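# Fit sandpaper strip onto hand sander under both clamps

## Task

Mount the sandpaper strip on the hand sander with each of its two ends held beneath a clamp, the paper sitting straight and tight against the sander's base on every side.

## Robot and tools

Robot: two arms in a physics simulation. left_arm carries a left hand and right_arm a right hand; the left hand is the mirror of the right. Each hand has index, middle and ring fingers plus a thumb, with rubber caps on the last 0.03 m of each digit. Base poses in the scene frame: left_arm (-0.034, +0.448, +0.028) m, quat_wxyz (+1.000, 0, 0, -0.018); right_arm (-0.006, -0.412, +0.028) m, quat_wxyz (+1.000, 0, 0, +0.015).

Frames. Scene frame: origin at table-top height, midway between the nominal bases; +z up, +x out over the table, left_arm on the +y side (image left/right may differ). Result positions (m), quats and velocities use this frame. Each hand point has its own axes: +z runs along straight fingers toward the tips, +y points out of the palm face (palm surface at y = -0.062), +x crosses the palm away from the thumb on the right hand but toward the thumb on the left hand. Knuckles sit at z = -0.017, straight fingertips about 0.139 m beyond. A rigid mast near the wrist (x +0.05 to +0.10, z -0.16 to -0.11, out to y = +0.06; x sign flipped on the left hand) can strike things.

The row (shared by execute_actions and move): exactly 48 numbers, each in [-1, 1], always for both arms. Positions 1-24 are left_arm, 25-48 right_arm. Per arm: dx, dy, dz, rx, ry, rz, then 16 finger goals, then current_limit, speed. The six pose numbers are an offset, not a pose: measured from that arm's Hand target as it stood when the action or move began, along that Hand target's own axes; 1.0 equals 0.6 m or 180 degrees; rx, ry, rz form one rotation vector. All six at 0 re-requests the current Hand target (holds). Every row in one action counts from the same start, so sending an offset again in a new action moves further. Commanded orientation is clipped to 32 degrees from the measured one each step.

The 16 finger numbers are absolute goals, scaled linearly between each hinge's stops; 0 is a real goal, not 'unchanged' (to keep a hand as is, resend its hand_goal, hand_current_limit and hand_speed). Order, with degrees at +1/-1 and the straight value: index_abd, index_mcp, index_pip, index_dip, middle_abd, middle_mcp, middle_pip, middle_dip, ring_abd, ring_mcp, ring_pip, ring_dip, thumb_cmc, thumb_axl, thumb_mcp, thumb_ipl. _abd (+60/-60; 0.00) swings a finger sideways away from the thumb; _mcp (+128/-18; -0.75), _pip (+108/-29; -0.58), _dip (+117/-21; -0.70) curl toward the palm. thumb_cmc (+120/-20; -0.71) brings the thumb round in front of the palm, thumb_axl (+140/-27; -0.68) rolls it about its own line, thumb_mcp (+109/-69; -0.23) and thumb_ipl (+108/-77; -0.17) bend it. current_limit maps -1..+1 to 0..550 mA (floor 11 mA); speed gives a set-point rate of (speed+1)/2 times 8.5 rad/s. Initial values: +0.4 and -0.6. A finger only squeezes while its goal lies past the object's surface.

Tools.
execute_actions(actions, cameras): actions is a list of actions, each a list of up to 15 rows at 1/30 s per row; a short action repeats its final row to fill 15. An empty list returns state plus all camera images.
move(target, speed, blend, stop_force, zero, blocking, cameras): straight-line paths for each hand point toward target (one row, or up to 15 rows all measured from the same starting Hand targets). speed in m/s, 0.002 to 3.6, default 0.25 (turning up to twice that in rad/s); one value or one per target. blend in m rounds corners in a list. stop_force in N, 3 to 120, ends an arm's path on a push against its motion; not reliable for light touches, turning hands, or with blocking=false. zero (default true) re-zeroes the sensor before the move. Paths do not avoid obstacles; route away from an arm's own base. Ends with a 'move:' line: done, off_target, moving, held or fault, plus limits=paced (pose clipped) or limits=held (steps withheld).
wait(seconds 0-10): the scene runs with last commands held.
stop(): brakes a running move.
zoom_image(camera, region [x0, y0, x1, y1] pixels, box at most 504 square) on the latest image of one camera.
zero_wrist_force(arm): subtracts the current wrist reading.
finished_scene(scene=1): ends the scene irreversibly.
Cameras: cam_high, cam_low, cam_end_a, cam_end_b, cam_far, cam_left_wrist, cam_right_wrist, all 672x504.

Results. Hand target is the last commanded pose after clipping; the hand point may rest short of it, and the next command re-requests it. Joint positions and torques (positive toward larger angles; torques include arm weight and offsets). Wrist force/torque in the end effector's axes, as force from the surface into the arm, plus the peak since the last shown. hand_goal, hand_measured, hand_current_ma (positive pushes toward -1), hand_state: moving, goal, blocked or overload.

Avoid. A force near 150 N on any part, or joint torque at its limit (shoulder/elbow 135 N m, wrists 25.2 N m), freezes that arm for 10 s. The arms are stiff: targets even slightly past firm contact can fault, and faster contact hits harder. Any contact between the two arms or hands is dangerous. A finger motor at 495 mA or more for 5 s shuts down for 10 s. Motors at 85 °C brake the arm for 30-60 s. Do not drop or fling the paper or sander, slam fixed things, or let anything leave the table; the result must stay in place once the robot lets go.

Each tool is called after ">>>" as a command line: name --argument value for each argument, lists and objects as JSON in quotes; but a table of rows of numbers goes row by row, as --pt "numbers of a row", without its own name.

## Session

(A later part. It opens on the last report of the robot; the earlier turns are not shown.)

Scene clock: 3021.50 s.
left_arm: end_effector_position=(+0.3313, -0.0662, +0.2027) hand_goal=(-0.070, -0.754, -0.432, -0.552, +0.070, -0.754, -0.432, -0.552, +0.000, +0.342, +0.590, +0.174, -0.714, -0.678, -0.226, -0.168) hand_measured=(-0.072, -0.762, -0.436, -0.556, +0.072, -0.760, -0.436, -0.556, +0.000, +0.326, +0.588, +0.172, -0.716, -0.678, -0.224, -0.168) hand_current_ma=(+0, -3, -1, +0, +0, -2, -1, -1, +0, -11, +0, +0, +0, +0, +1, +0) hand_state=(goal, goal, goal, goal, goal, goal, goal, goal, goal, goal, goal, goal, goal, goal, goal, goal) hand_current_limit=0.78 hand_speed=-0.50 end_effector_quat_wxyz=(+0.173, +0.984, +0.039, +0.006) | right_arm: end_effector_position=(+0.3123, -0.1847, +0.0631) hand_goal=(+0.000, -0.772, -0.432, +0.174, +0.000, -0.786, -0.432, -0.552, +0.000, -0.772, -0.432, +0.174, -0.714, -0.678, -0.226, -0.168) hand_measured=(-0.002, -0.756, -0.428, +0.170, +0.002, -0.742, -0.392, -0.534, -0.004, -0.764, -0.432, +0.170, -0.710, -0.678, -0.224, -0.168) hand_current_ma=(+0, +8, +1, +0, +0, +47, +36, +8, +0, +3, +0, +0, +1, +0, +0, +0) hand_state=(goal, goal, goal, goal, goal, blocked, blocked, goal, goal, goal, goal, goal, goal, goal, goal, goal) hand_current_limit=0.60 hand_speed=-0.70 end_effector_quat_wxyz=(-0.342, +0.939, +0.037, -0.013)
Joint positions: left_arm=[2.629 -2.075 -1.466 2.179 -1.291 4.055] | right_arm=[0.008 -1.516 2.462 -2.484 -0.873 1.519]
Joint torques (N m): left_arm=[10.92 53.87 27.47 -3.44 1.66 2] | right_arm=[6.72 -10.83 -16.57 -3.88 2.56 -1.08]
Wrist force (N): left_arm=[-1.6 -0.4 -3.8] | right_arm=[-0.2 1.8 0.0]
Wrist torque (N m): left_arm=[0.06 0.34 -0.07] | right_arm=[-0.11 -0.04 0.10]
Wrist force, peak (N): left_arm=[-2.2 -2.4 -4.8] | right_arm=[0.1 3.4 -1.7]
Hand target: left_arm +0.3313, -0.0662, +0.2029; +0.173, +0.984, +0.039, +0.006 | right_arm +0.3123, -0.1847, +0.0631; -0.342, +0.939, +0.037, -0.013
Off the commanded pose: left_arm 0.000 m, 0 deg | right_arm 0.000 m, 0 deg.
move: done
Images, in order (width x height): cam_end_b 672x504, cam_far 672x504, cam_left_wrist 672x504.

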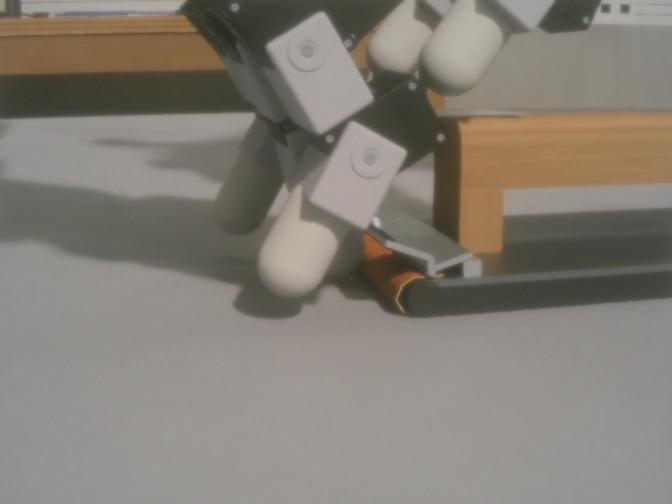

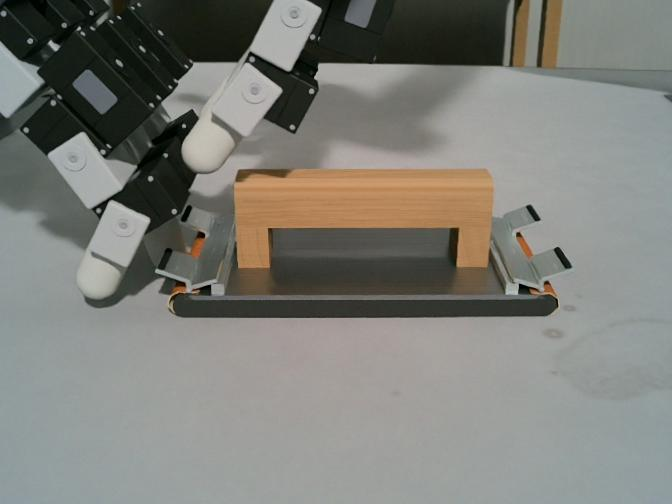

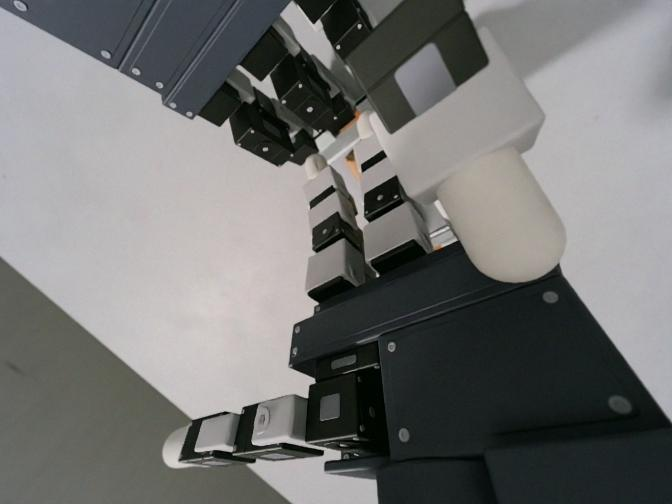

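>>> move --target '[0,0.0342,-0.094,0,0,0,-0.07,-0.753,-0.431,-0.551,0.07,-0.753,-0.431,-0.551,0,0.342,0.59,0.174,-0.714,-0.678,-0.226,-0.168,0.78,-0.5,0,0.05107,-0.04287,0,0,0,0,-0.771,-0.431,0.174,0,-0.785,-0.431,-0.551,0,-0.771,-0.431,0.174,-0.714,-0.678,-0.226,-0.168,0.6,-0.7]' --speed 0.1 --cameras '["all"]'

>>> zoom_image --camera "cam_far" --region '[120, 190, 290, 330]'

>>> zoom_image --camera "cam_far" --region '[450, 190, 620, 330]'

>>> zoom_image --camera "cam_end_b" --region '[290, 170, 510, 340]'

>>> zoom_image --camera "cam_end_a" --region '[300, 120, 600, 300]'

>>> zoom_image --camera "cam_left_wrist" --region '[240, 60, 440, 210]'

>>> zoom_image --camera "cam_high" --region '[220, 180, 480, 380]'

Scene clock: 3039.20 s.
left_arm: end_effector_position=(+0.3313, -0.0663, +0.2628) hand_goal=(-0.070, -0.754, -0.432, -0.552, +0.070, -0.754, -0.432, -0.552, +0.000, +0.342, +0.590, +0.174, -0.714, -0.678, -0.226, -0.168) hand_measured=(-0.072, -0.762, -0.436, -0.554, +0.072, -0.760, -0.436, -0.556, +0.000, +0.326, +0.588, +0.172, -0.716, -0.678, -0.224, -0.168) hand_current_ma=(+0, -3, -1, +0, +0, -2, -1, -1, +0, -11, +0, +0, +0, +0, +1, +0) hand_state=(goal, goal, goal, goal, goal, goal, goal, goal, goal, goal, goal, goal, goal, goal, goal, goal) hand_current_limit=0.78 hand_speed=-0.50 end_effector_quat_wxyz=(+0.173, +0.984, +0.039, +0.006) | right_arm: end_effector_position=(+0.3154, -0.2245, +0.0631) hand_goal=(+0.000, -0.772, -0.432, +0.174, +0.000, -0.786, -0.432, -0.552, +0.000, -0.772, -0.432, +0.174, -0.714, -0.678, -0.226, -0.168) hand_measured=(-0.002, -0.756, -0.428, +0.170, +0.002, -0.768, -0.426, -0.550, -0.004, -0.764, -0.432, +0.170, -0.710, -0.678, -0.224, -0.168) hand_current_ma=(+0, +8, +1, +0, +0, +10, +1, +0, +0, +3, +0, +0, +1, +0, +0, +0) hand_state=(goal, goal, goal, goal, goal, goal, goal, goal, goal, goal, goal, goal, goal, goal, goal, goal) hand_current_limit=0.60 hand_speed=-0.70 end_effector_quat_wxyz=(-0.342, +0.939, +0.037, -0.013)
Joint positions: left_arm=[2.628 -2.028 -1.375 2.041 -1.291 4.055] | right_arm=[-0.107 -1.569 2.478 -2.352 -0.883 1.371]
Joint torques (N m): left_arm=[-6.49 54.38 29.39 -3.3 -0.66 1.74] | right_arm=[-11.54 -24.09 -7.39 -0.85 -0.58 -1.47]
Wrist force (N): left_arm=[-1.9 -0.2 -3.9] | right_arm=[0.1 0.2 -0.1]
Wrist torque (N m): left_arm=[0.10 0.38 -0.07] | right_arm=[-0.02 -0.07 0.06]
Wrist force, peak (N): left_arm=[-1.5 -0.2 -4.6] | right_arm=[0.2 2.0 0.2]
Hand target: left_arm +0.3313, -0.0663, +0.2629; +0.173, +0.984, +0.039, +0.006 | right_arm +0.3155, -0.2246, +0.0631; -0.342, +0.939, +0.037, -0.013
Off the commanded pose: left_arm 0.000 m, 0 deg | right_arm 0.000 m, 0 deg.
move: done

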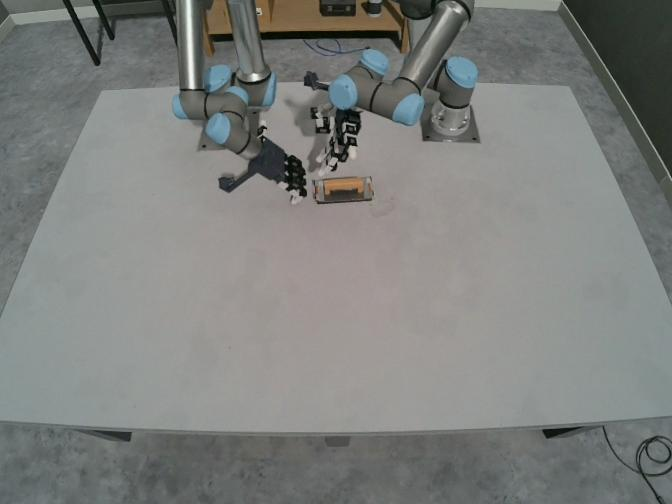

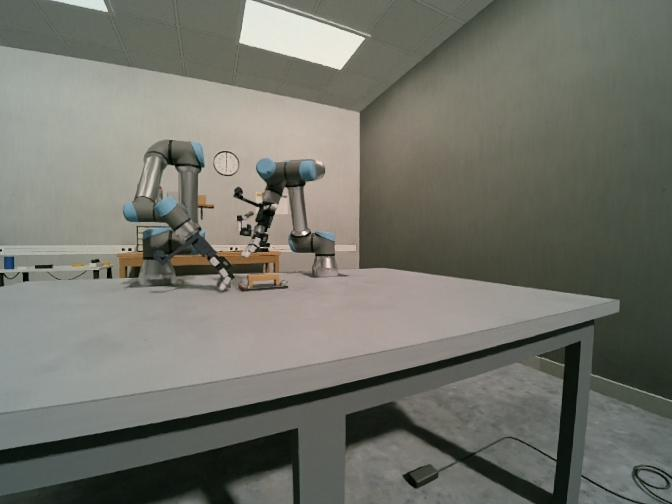

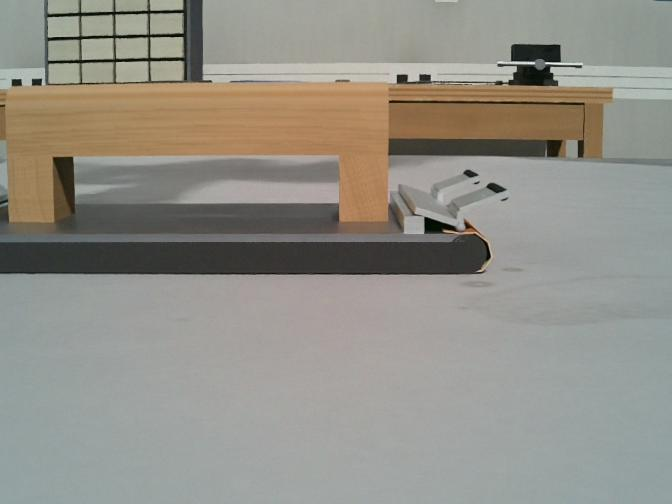

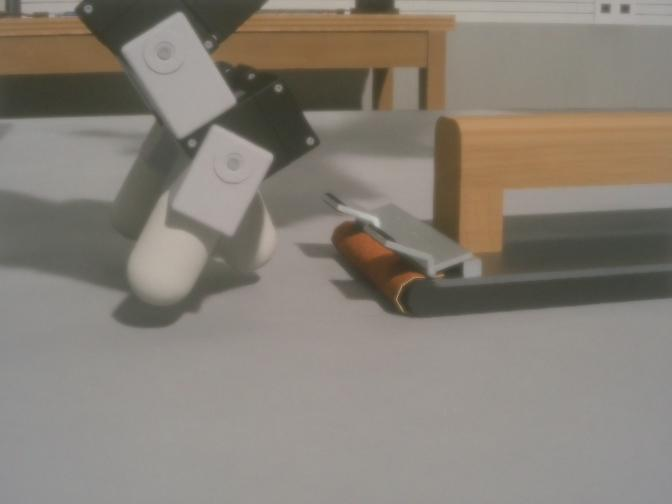

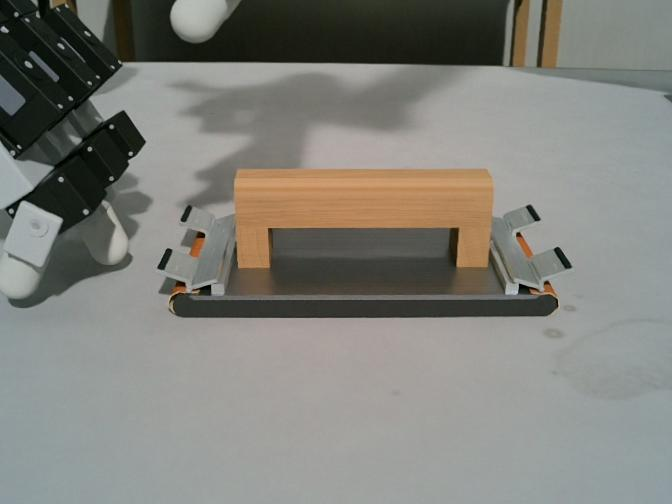

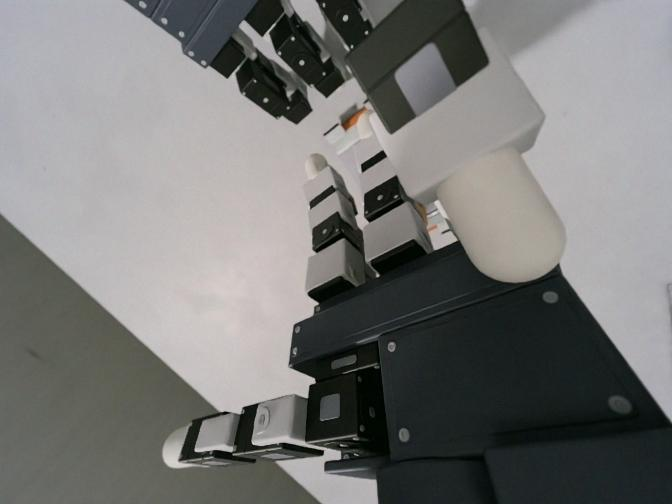

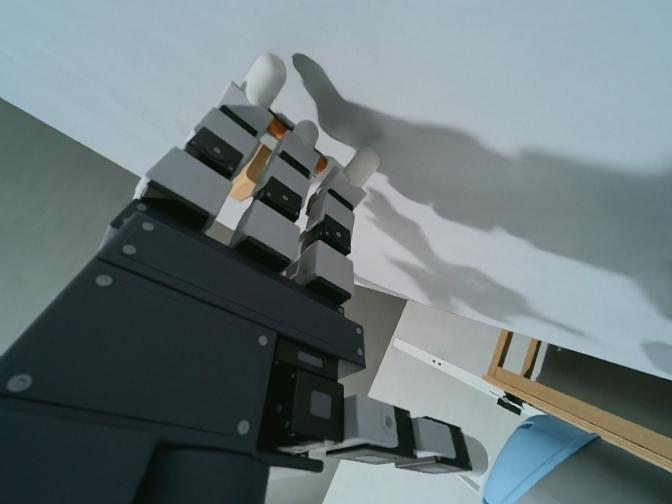

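Scaled by 2.965 from the camera's 672x504 image, which has a finer 960x720 frame.

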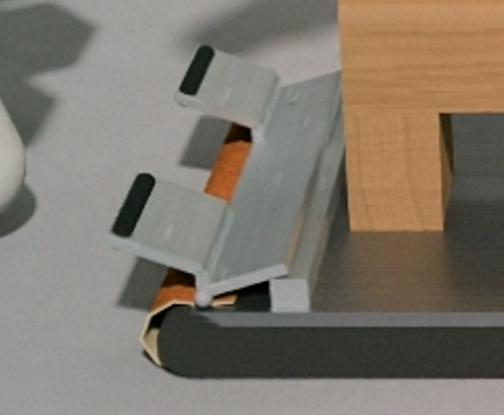

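Scaled by 2.965 from the camera's 672x504 image, which has a finer 960x720 frame.

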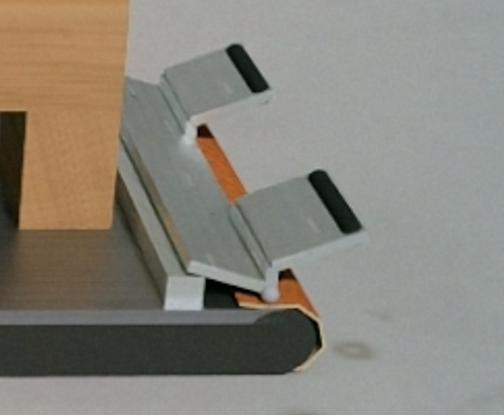

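Scaled by 2.291 from the camera's 672x504 image, which has a finer 960x720 frame.

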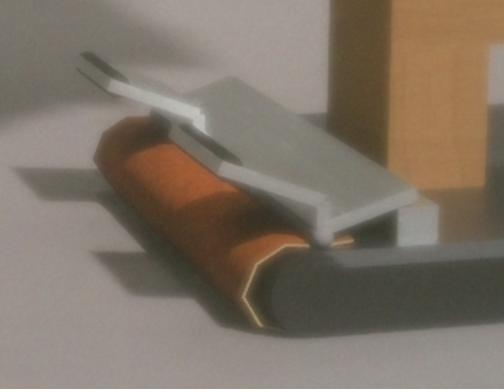

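Scaled by 1.680 from the camera's 672x504 image, which has a finer 960x720 frame.

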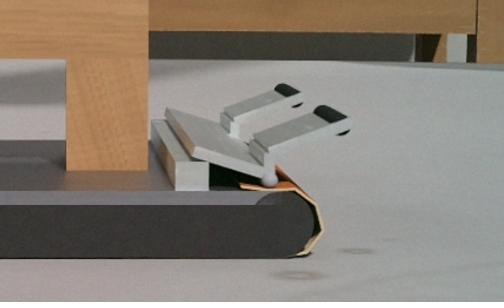

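Scaled by 2.520 from the camera's 672x504 image, which has a finer 960x720 frame.

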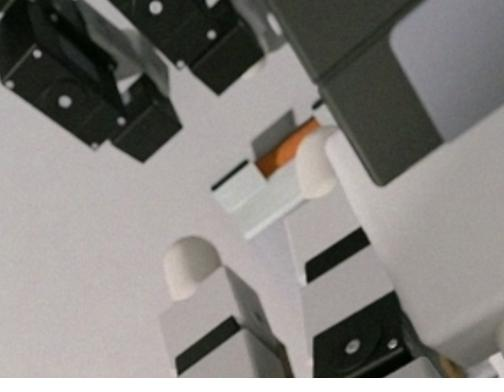

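Scaled by 1.938 from the camera's 672x504 image, which has a finer 960x720 frame.

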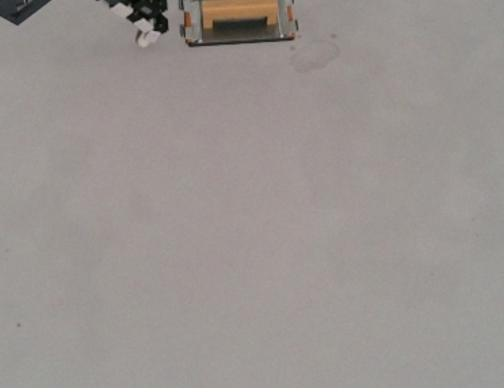

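>>> move --target '[0.0298,-0.3323,-0.1209,0,0,0,-0.105,-0.753,-0.431,-0.551,0,-0.753,-0.431,-0.551,0.115,-0.753,-0.431,-0.551,-0.714,-0.678,-0.226,-0.168,0.78,-0.5,0,0,0,0,0,0,-0.105,-0.785,-0.431,-0.551,0,-0.785,-0.431,-0.551,0.115,-0.785,-0.431,-0.551,-0.714,-0.678,-0.226,-0.168,0.6,-0.7]' --speed 0.15 --cameras '["cam_far","cam_end_a","cam_left_wrist","cam_right_wrist"]'

>>> zoom_image --camera "cam_far" --region '[0, 150, 290, 330]'

>>> zoom_image --camera "cam_right_wrist" --region '[210, 20, 430, 200]'

Scene clock: 3104.37 s.
left_arm: end_effector_position=(+0.3325, +0.1465, +0.2632) hand_goal=(-0.106, -0.754, -0.432, -0.552, +0.000, -0.754, -0.432, -0.552, +0.114, -0.754, -0.432, -0.552, -0.714, -0.678, -0.226, -0.168) hand_measured=(-0.102, -0.760, -0.436, -0.554, +0.002, -0.760, -0.436, -0.556, +0.110, -0.754, -0.430, -0.550, -0.716, -0.678, -0.224, -0.168) hand_current_ma=(+0, -2, -1, +0, +0, -2, -1, -1, -1, +0, +0, +0, +0, +0, +1, +0) hand_state=(goal, goal, goal, goal, goal, goal, goal, goal, goal, goal, goal, goal, goal, goal, goal, goal) hand_current_limit=0.78 hand_speed=-0.50 end_effector_quat_wxyz=(+0.173, +0.984, +0.039, +0.006) | right_arm: end_effector_position=(+0.3155, -0.2246, +0.0631) hand_goal=(-0.106, -0.786, -0.432, -0.552, +0.000, -0.786, -0.432, -0.552, +0.114, -0.786, -0.432, -0.552, -0.714, -0.678, -0.226, -0.168) hand_measured=(-0.102, -0.768, -0.428, -0.548, +0.002, -0.768, -0.426, -0.550, +0.110, -0.768, -0.432, -0.550, -0.710, -0.678, -0.224, -0.168) hand_current_ma=(+1, +10, +1, +0, +0, +10, +1, +0, -1, +10, +0, +0, +1, +0, +0, +0) hand_state=(goal, goal, goal, goal, goal, goal, goal, goal, goal, goal, goal, goal, goal, goal, goal, goal) hand_current_limit=0.60 hand_speed=-0.70 end_effector_quat_wxyz=(-0.342, +0.939, +0.037, -0.013)
Joint positions: left_arm=[3.14 -1.751 -1.796 2.017 -1.226 4.589] | right_arm=[-0.107 -1.569 2.478 -2.351 -0.883 1.37]
Joint torques (N m): left_arm=[11.88 40.04 4.34 -3.83 2.46 1.97] | right_arm=[-10.91 -23.77 -18.44 -1.2 0.56 -1.76]
Wrist force (N): left_arm=[-1.6 0.0 -3.6] | right_arm=[0.0 0.1 0.0]
Wrist torque (N m): left_arm=[0.07 0.33 -0.07] | right_arm=[-0.04 -0.06 0.04]
Wrist force, peak (N): left_arm=[-1.8 -1.0 -4.2] | right_arm=[-0.1 0.7 0.3]
Hand target: left_arm +0.3325, +0.1466, +0.2632; +0.173, +0.984, +0.039, +0.006 | right_arm +0.3155, -0.2246, +0.0631; -0.342, +0.939, +0.037, -0.013
Off the commanded pose: left_arm 0.000 m, 0 deg | right_arm 0.000 m, 0 deg.
move: done
Images, in order (width x height): cam_end_a 672x504, cam_far 672x504, cam_left_wrist 672x504, cam_right_wrist 672x504.

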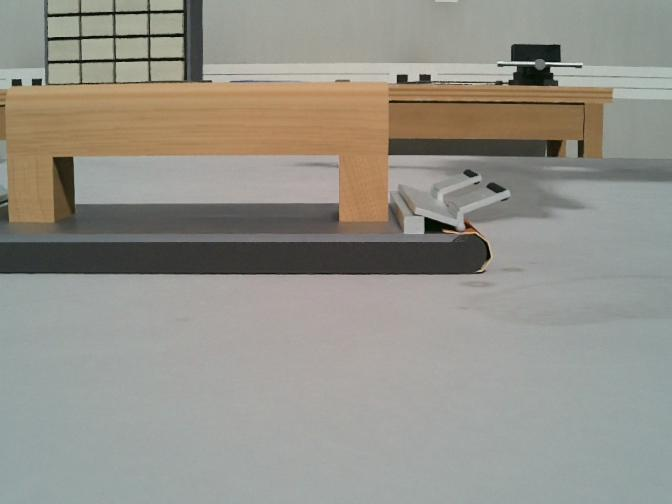

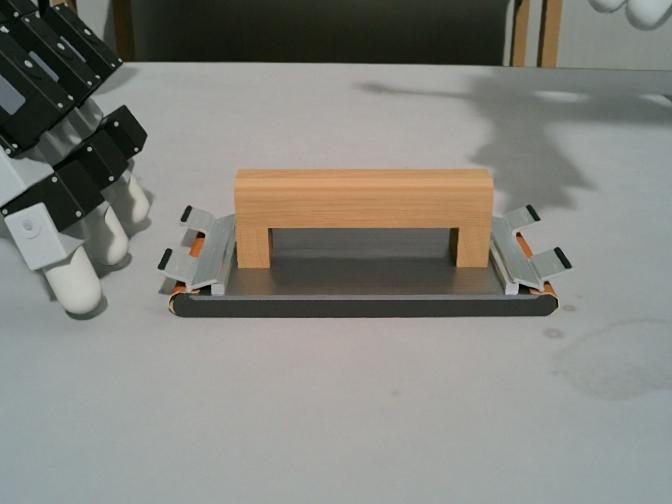

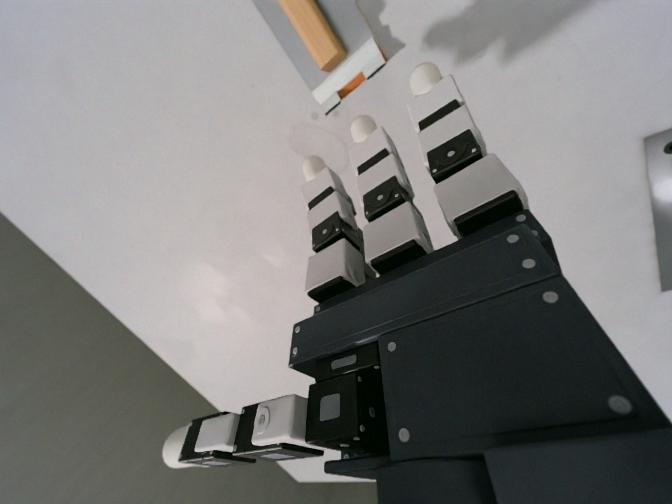

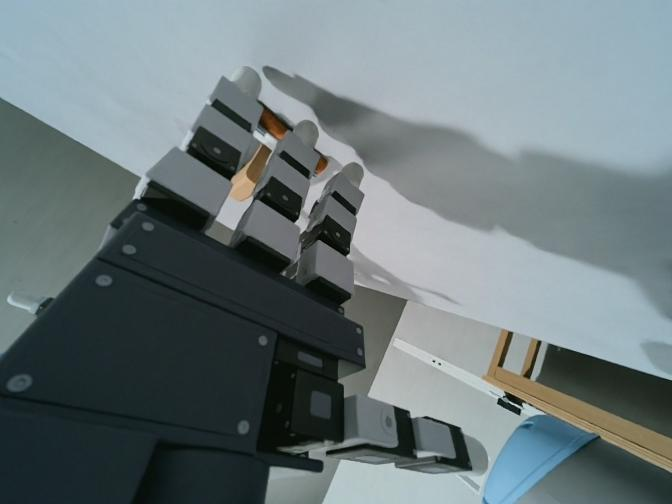

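Scaled by 1.738 from the camera's 672x504 image, which has a finer 960x720 frame.

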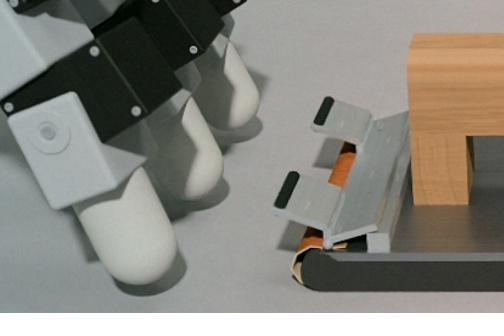

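Scaled by 2.291 from the camera's 672x504 image, which has a finer 960x720 frame.

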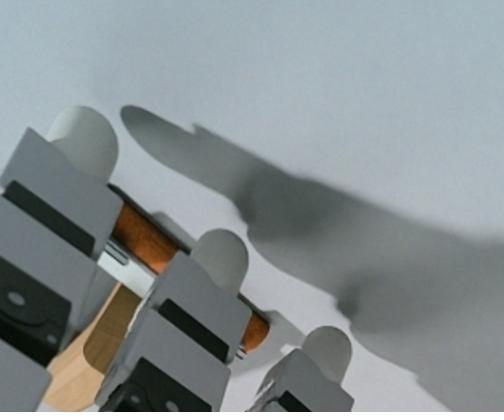

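>>> execute_actions --actions '[]' --cameras '["cam_end_b","cam_high","cam_right_wrist"]'

>>> zoom_image --camera "cam_end_b" --region '[80, 150, 480, 340]'

>>> zoom_image --camera "cam_high" --region '[270, 160, 390, 220]'

Scene clock: 3111.73 s.
left_arm: end_effector_position=(+0.3325, +0.1466, +0.2632) hand_goal=(-0.106, -0.754, -0.432, -0.552, +0.000, -0.754, -0.432, -0.552, +0.114, -0.754, -0.432, -0.552, -0.714, -0.678, -0.226, -0.168) hand_measured=(-0.102, -0.760, -0.436, -0.554, +0.002, -0.760, -0.436, -0.556, +0.110, -0.754, -0.430, -0.550, -0.716, -0.678, -0.224, -0.168) hand_current_ma=(+0, -2, -1, +0, +0, -2, -1, -1, -1, +0, +0, +0, +0, +0, +1, +0) hand_state=(goal, goal, goal, goal, goal, goal, goal, goal, goal, goal, goal, goal, goal, goal, goal, goal) hand_current_limit=0.78 hand_speed=-0.50 end_effector_quat_wxyz=(+0.173, +0.984, +0.039, +0.006) | right_arm: end_effector_position=(+0.3155, -0.2246, +0.0631) hand_goal=(-0.106, -0.786, -0.432, -0.552, +0.000, -0.786, -0.432, -0.552, +0.114, -0.786, -0.432, -0.552, -0.714, -0.678, -0.226, -0.168) hand_measured=(-0.102, -0.768, -0.428, -0.548, +0.002, -0.768, -0.426, -0.550, +0.110, -0.768, -0.432, -0.550, -0.710, -0.678, -0.224, -0.168) hand_current_ma=(+1, +10, +1, +0, +0, +10, +1, +0, -1, +10, +0, +0, +1, +0, +0, +0) hand_state=(goal, goal, goal, goal, goal, goal, goal, goal, goal, goal, goal, goal, goal, goal, goal, goal) hand_current_limit=0.60 hand_speed=-0.70 end_effector_quat_wxyz=(-0.342, +0.939, +0.037, -0.013)
Joint positions: left_arm=[3.141 -1.751 -1.796 2.017 -1.226 4.59] | right_arm=[-0.107 -1.569 2.478 -2.351 -0.883 1.37]
Joint velocities: within noise
Joint torques (N m): left_arm=[11.02 38.59 4.52 -3.56 2.4 1.72] | right_arm=[-9.29 -25.17 -16.89 -1.12 1.92 -1.8]
Motor temperatures (°C): left_arm=[30 30 29 35 35 39] | right_arm=[28 31 30 37 33 37]
Wrist force (N): left_arm=[-1.9 -0.3 -3.7] | right_arm=[0.0 -0.1 0.2]
Wrist torque (N m): left_arm=[0.05 0.36 -0.09] | right_arm=[-0.08 -0.07 0.05]
Wrist force, peak (N): left_arm=[-1.8 -0.2 -4.0] | right_arm=[-0.3 0.5 0.2]
Hand target: left_arm +0.3325, +0.1466, +0.2632; +0.173, +0.984, +0.039, +0.006 | right_arm +0.3155, -0.2246, +0.0631; -0.342, +0.939, +0.037, -0.013
Off the commanded pose: left_arm 0.000 m, 0 deg | right_arm 0.000 m, 0 deg.
Images, in order (width x height): cam_high 672x504, cam_end_b 672x504, cam_right_wrist 672x504.

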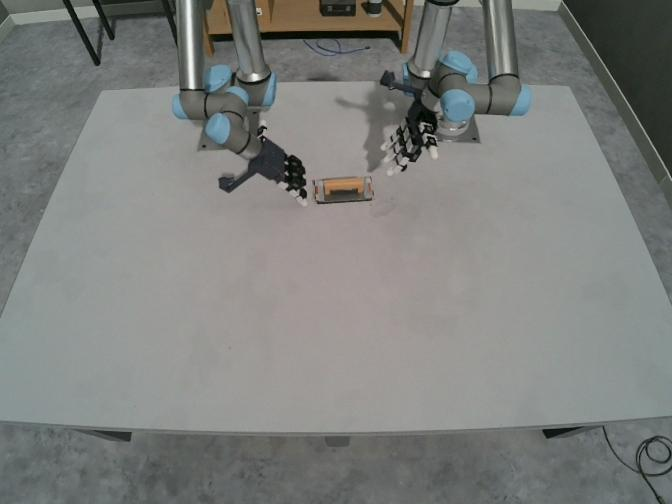

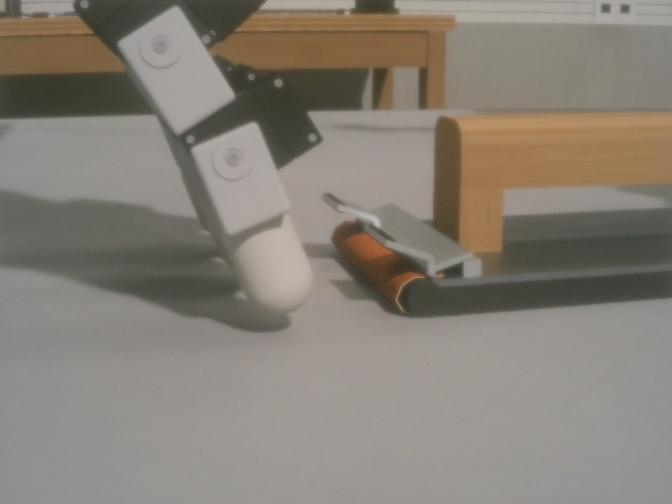

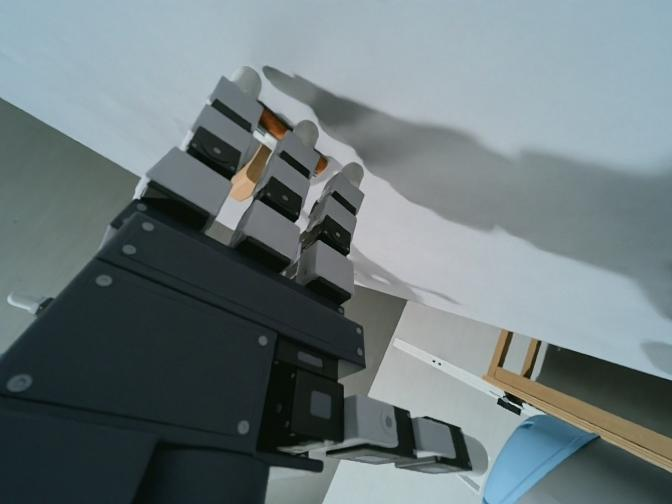

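Scaled by 1.260 from the camera's 672x504 image, which has a finer 960x720 frame.

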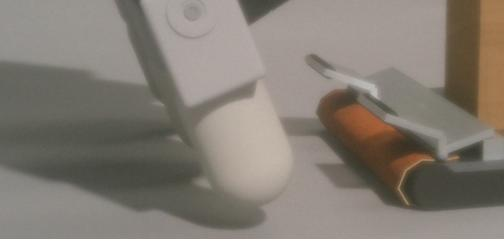

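Scaled by 4.200 from the camera's 672x504 image, which has a finer 960x720 frame.

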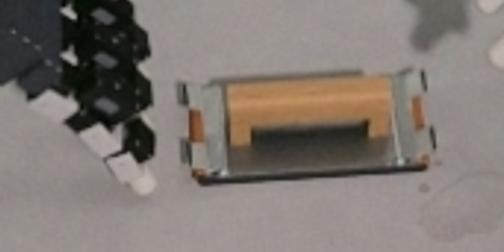

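>>> move --target '[0,-0.04191,0.20296,0,0,0,-0.105,-0.753,-0.431,-0.551,0,-0.753,-0.431,-0.551,0.115,-0.753,-0.431,-0.551,-0.714,-0.678,-0.226,-0.168,0.78,-0.5,0.00833,-0.02809,0.02358,0,0,0,-0.105,-0.785,-0.431,-0.551,0,-0.785,-0.431,-0.551,0.115,-0.785,-0.431,-0.551,-0.714,-0.678,-0.226,-0.168,0.6,-0.7]' --speed 0.08 --cameras '["cam_far","cam_end_a","cam_end_b","cam_left_wrist","cam_high"]'

>>> zoom_image --camera "cam_far" --region '[430, 150, 670, 330]'

>>> zoom_image --camera "cam_high" --region '[270, 160, 410, 220]'

>>> zoom_image --camera "cam_left_wrist" --region '[230, 30, 480, 220]'

Scene clock: 3120.50 s.
left_arm: end_effector_position=(+0.3338, +0.1289, +0.1402) hand_goal=(-0.106, -0.754, -0.432, -0.552, +0.000, -0.754, -0.432, -0.552, +0.114, -0.754, -0.432, -0.552, -0.714, -0.678, -0.226, -0.168) hand_measured=(-0.102, -0.760, -0.436, -0.554, +0.002, -0.760, -0.436, -0.556, +0.110, -0.754, -0.430, -0.550, -0.716, -0.678, -0.224, -0.168) hand_current_ma=(+0, -2, -1, +0, +0, -2, -1, -1, -1, +0, +0, +0, +0, +0, +1, +0) hand_state=(goal, goal, goal, goal, goal, goal, goal, goal, goal, goal, goal, goal, goal, goal, goal, goal) hand_current_limit=0.78 hand_speed=-0.50 end_effector_quat_wxyz=(+0.173, +0.984, +0.039, +0.006) | right_arm: end_effector_position=(+0.3187, -0.2023, +0.0631) hand_goal=(-0.106, -0.786, -0.432, -0.552, +0.000, -0.786, -0.432, -0.552, +0.114, -0.786, -0.432, -0.552, -0.714, -0.678, -0.226, -0.168) hand_measured=(-0.102, -0.768, -0.428, -0.548, +0.002, -0.768, -0.426, -0.550, +0.110, -0.768, -0.432, -0.550, -0.710, -0.678, -0.224, -0.168) hand_current_ma=(+1, +10, +1, +0, +0, +10, +1, +0, -1, +10, +0, +0, +1, +0, +0, +0) hand_state=(goal, goal, goal, goal, goal, goal, goal, goal, goal, goal, goal, goal, goal, goal, goal, goal) hand_current_limit=0.60 hand_speed=-0.70 end_effector_quat_wxyz=(-0.342, +0.939, +0.037, -0.013)
Joint positions: left_arm=[3.089 -1.927 -1.925 2.341 -1.228 4.535] | right_arm=[-0.042 -1.53 2.459 -2.426 -0.876 1.454]
Joint torques (N m): left_arm=[-7.15 17.99 1.02 -0.19 -0.42 -1.36] | right_arm=[10.17 -5.21 -20.42 -4.23 2.57 1.84]
Wrist force (N): left_arm=[-1.5 -0.1 -3.5] | right_arm=[0.1 0.7 0.7]
Wrist torque (N m): left_arm=[0.04 0.32 0.04] | right_arm=[-0.04 -0.07 -0.03]
Wrist force, peak (N): left_arm=[-1.5 -0.2 -4.5] | right_arm=[-0.1 0.5 0.8]
Hand target: left_arm +0.3338, +0.1288, +0.1401; +0.173, +0.984, +0.039, +0.006 | right_arm +0.3187, -0.2023, +0.0631; -0.342, +0.939, +0.037, -0.013
Off the commanded pose: left_arm 0.000 m, 0 deg | right_arm 0.000 m, 0 deg.
move: done
Images, in order (width x height): cam_high 672x504, cam_end_a 672x504, cam_end_b 672x504, cam_far 672x504, cam_left_wrist 672x504.

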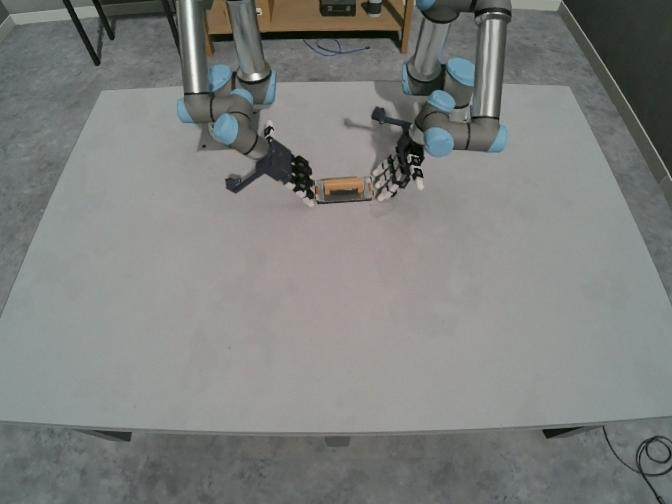

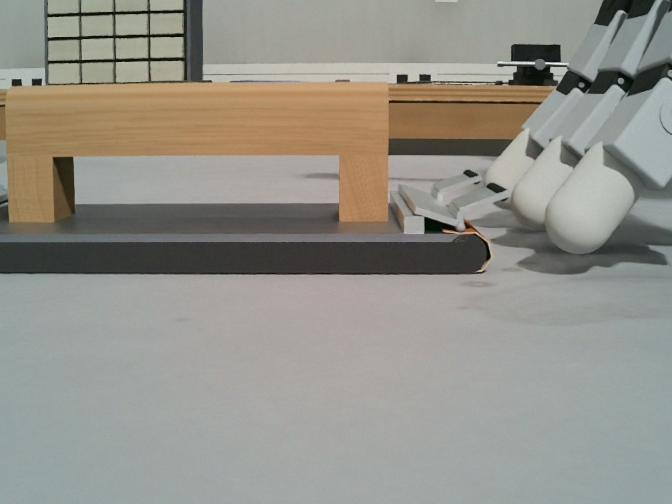

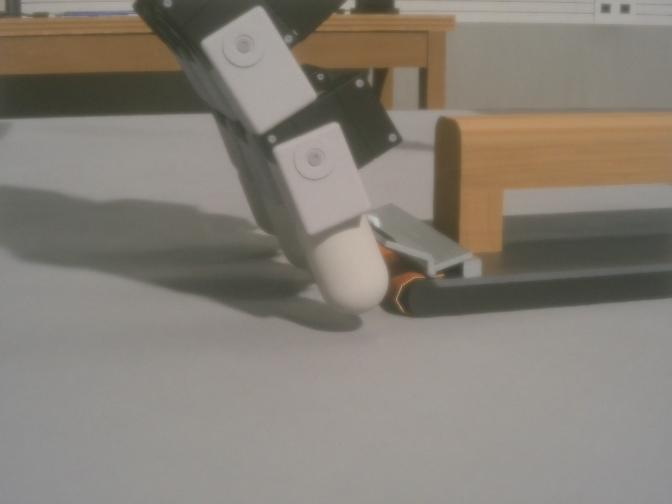

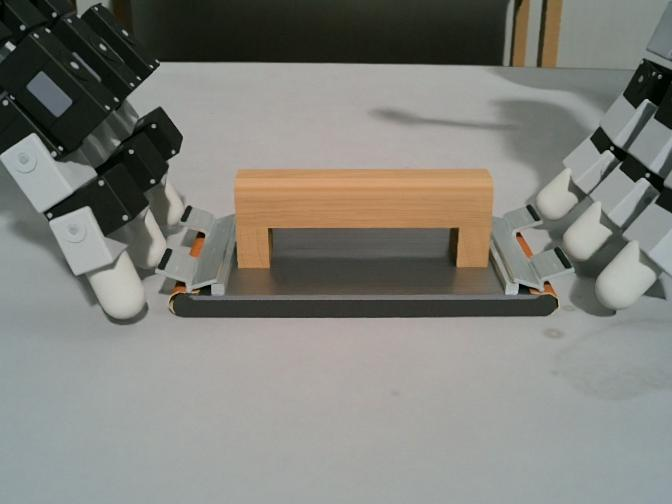

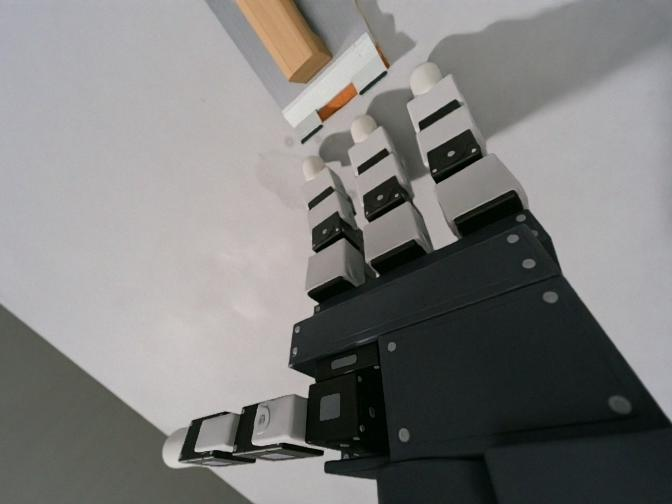

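Scaled by 2.100 from the camera's 672x504 image, which has a finer 960x720 frame.

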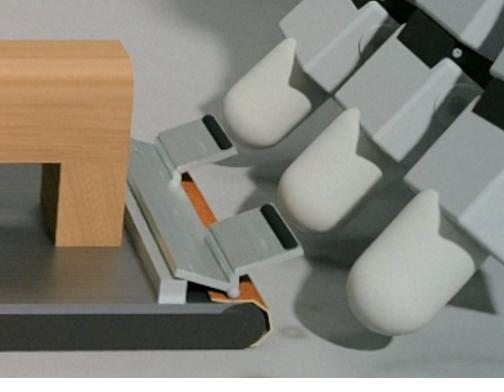

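Scaled by 3.600 from the camera's 672x504 image, which has a finer 960x720 frame.

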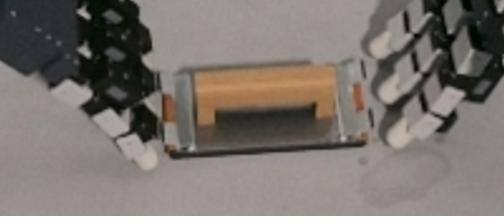

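Scaled by 2.016 from the camera's 672x504 image, which has a finer 960x720 frame.

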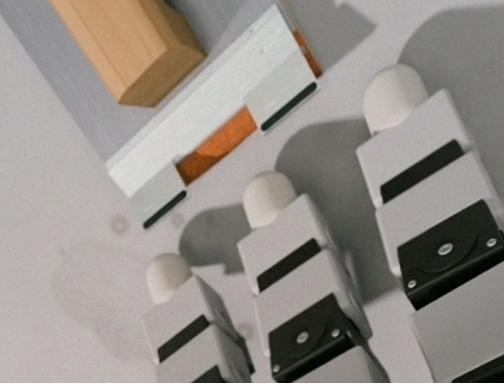

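>>> zoom_image --camera "cam_far" --region '[60, 170, 260, 330]'

>>> zoom_image --camera "cam_end_a" --region '[380, 140, 670, 300]'

Scaled by 2.520 from the camera's 672x504 image, which has a finer 960x720 frame.

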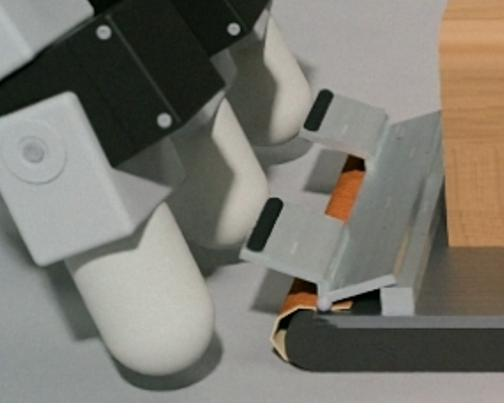

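Scaled by 1.738 from the camera's 672x504 image, which has a finer 960x720 frame.

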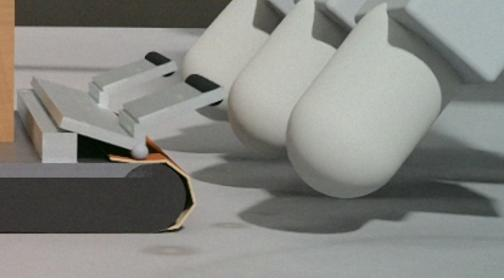

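>>> move --target '[0.00333,0.01595,0.01467,0,0,0,-0.105,-0.753,-0.431,-0.551,0,-0.753,-0.431,-0.551,0.115,-0.753,-0.431,-0.551,-0.714,-0.678,-0.226,-0.168,0.78,-0.5,0.005,-0.01277,0.01072,0,0,0,-0.105,-0.785,-0.431,-0.551,0,-0.785,-0.431,-0.551,0.115,-0.785,-0.431,-0.551,-0.714,-0.678,-0.226,-0.168,0.6,-0.7]' --speed 0.03 --cameras '["cam_far","cam_end_a","cam_end_b","cam_left_wrist","cam_right_wrist"]'

>>> zoom_image --camera "cam_far" --region '[60, 170, 260, 330]'

>>> zoom_image --camera "cam_far" --region '[440, 170, 640, 330]'

>>> zoom_image --camera "cam_end_a" --region '[380, 140, 670, 300]'

Scene clock: 3157.00 s.
left_arm: end_effector_position=(+0.3367, +0.1171, +0.1351) hand_goal=(-0.106, -0.754, -0.432, -0.552, +0.000, -0.754, -0.432, -0.552, +0.114, -0.754, -0.432, -0.552, -0.714, -0.678, -0.226, -0.168) hand_measured=(-0.102, -0.760, -0.436, -0.554, +0.002, -0.760, -0.436, -0.556, +0.110, -0.754, -0.430, -0.550, -0.716, -0.678, -0.224, -0.168) hand_current_ma=(+0, -2, -1, +0, +0, -2, -1, -1, -1, +0, +0, +0, +0, +0, +1, +0) hand_state=(goal, goal, goal, goal, goal, goal, goal, goal, goal, goal, goal, goal, goal, goal, goal, goal) hand_current_limit=0.78 hand_speed=-0.50 end_effector_quat_wxyz=(+0.173, +0.984, +0.039, +0.006) | right_arm: end_effector_position=(+0.3209, -0.1921, +0.0631) hand_goal=(-0.106, -0.786, -0.432, -0.552, +0.000, -0.786, -0.432, -0.552, +0.114, -0.786, -0.432, -0.552, -0.714, -0.678, -0.226, -0.168) hand_measured=(-0.102, -0.768, -0.428, -0.548, +0.002, -0.768, -0.426, -0.550, +0.110, -0.768, -0.432, -0.550, -0.710, -0.678, -0.224, -0.168) hand_current_ma=(+1, +10, +1, +0, +0, +10, +1, +0, -1, +10, +0, +0, +1, +0, +0, +0) hand_state=(goal, goal, goal, goal, goal, goal, goal, goal, goal, goal, goal, goal, goal, goal, goal, goal) hand_current_limit=0.60 hand_speed=-0.70 end_effector_quat_wxyz=(-0.342, +0.939, +0.037, -0.013)
Joint positions: left_arm=[3.057 -1.95 -1.904 2.354 -1.23 4.5] | right_arm=[-0.014 -1.51 2.447 -2.458 -0.874 1.491]
Joint torques (N m): left_arm=[-7.41 17.75 24.54 -0.82 -0.35 -1.38] | right_arm=[11.27 -7.46 -20.87 -4.22 2.75 1.84]
Wrist force (N): left_arm=[-1.5 -0.2 -3.7] | right_arm=[0.1 0.1 0.7]
Wrist torque (N m): left_arm=[0.04 0.33 0.05] | right_arm=[-0.11 -0.08 -0.05]
Wrist force, peak (N): left_arm=[-1.5 -0.2 -4.0] | right_arm=[-0.3 0.7 0.9]
Hand target: left_arm +0.3367, +0.1170, +0.1351; +0.173, +0.984, +0.039, +0.006 | right_arm +0.3209, -0.1921, +0.0631; -0.342, +0.939, +0.037, -0.013
Off the commanded pose: left_arm 0.000 m, 0 deg | right_arm 0.000 m, 0 deg.
move: done
Images, in order (width x height): cam_end_a 672x504, cam_end_b 672x504, cam_far 672x504, cam_left_wrist 672x504, cam_right_wrist 672x504.

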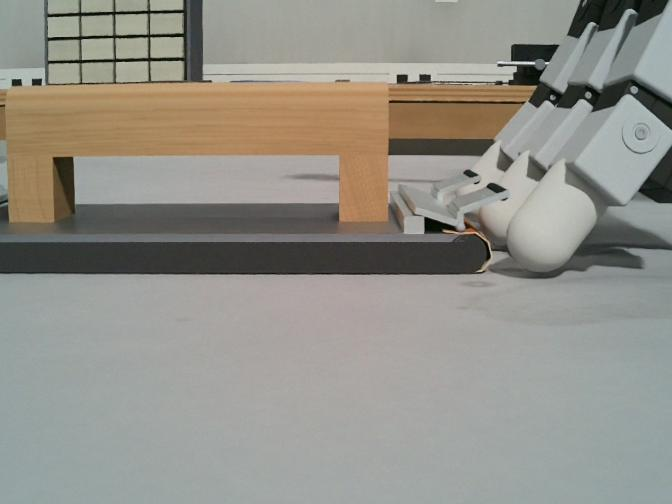

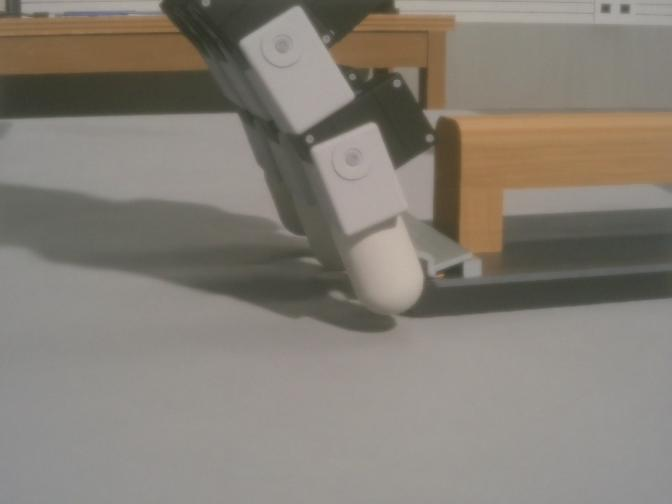

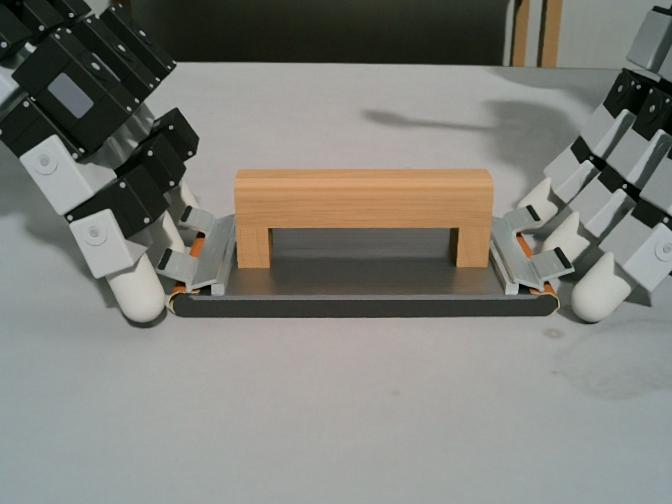

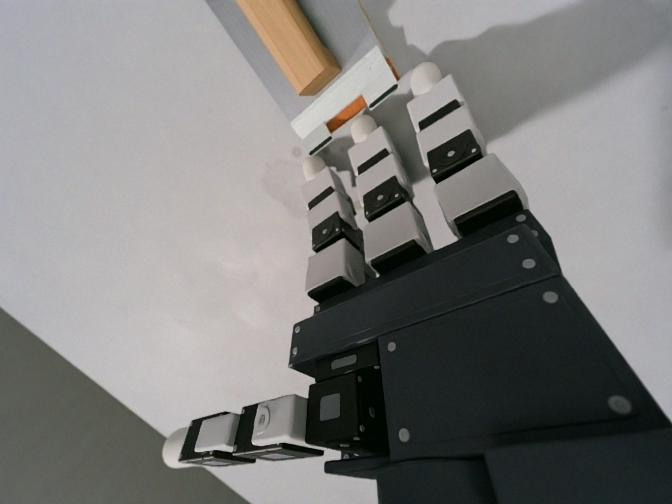

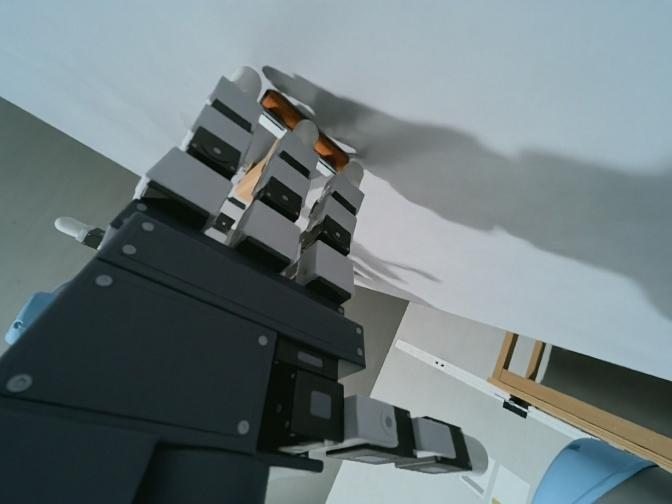

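Scaled by 2.520 from the camera's 672x504 image, which has a finer 960x720 frame.

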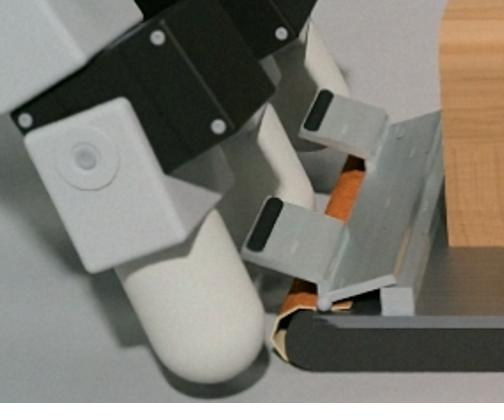

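Scaled by 2.520 from the camera's 672x504 image, which has a finer 960x720 frame.

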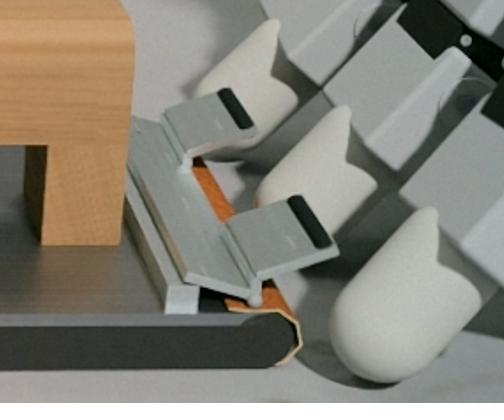

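Scaled by 1.738 from the camera's 672x504 image, which has a finer 960x720 frame.

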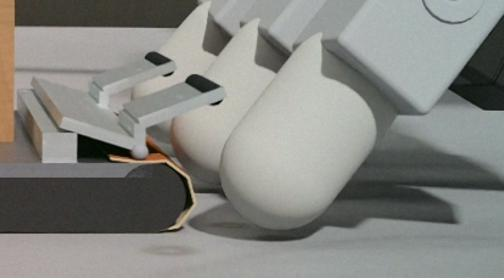

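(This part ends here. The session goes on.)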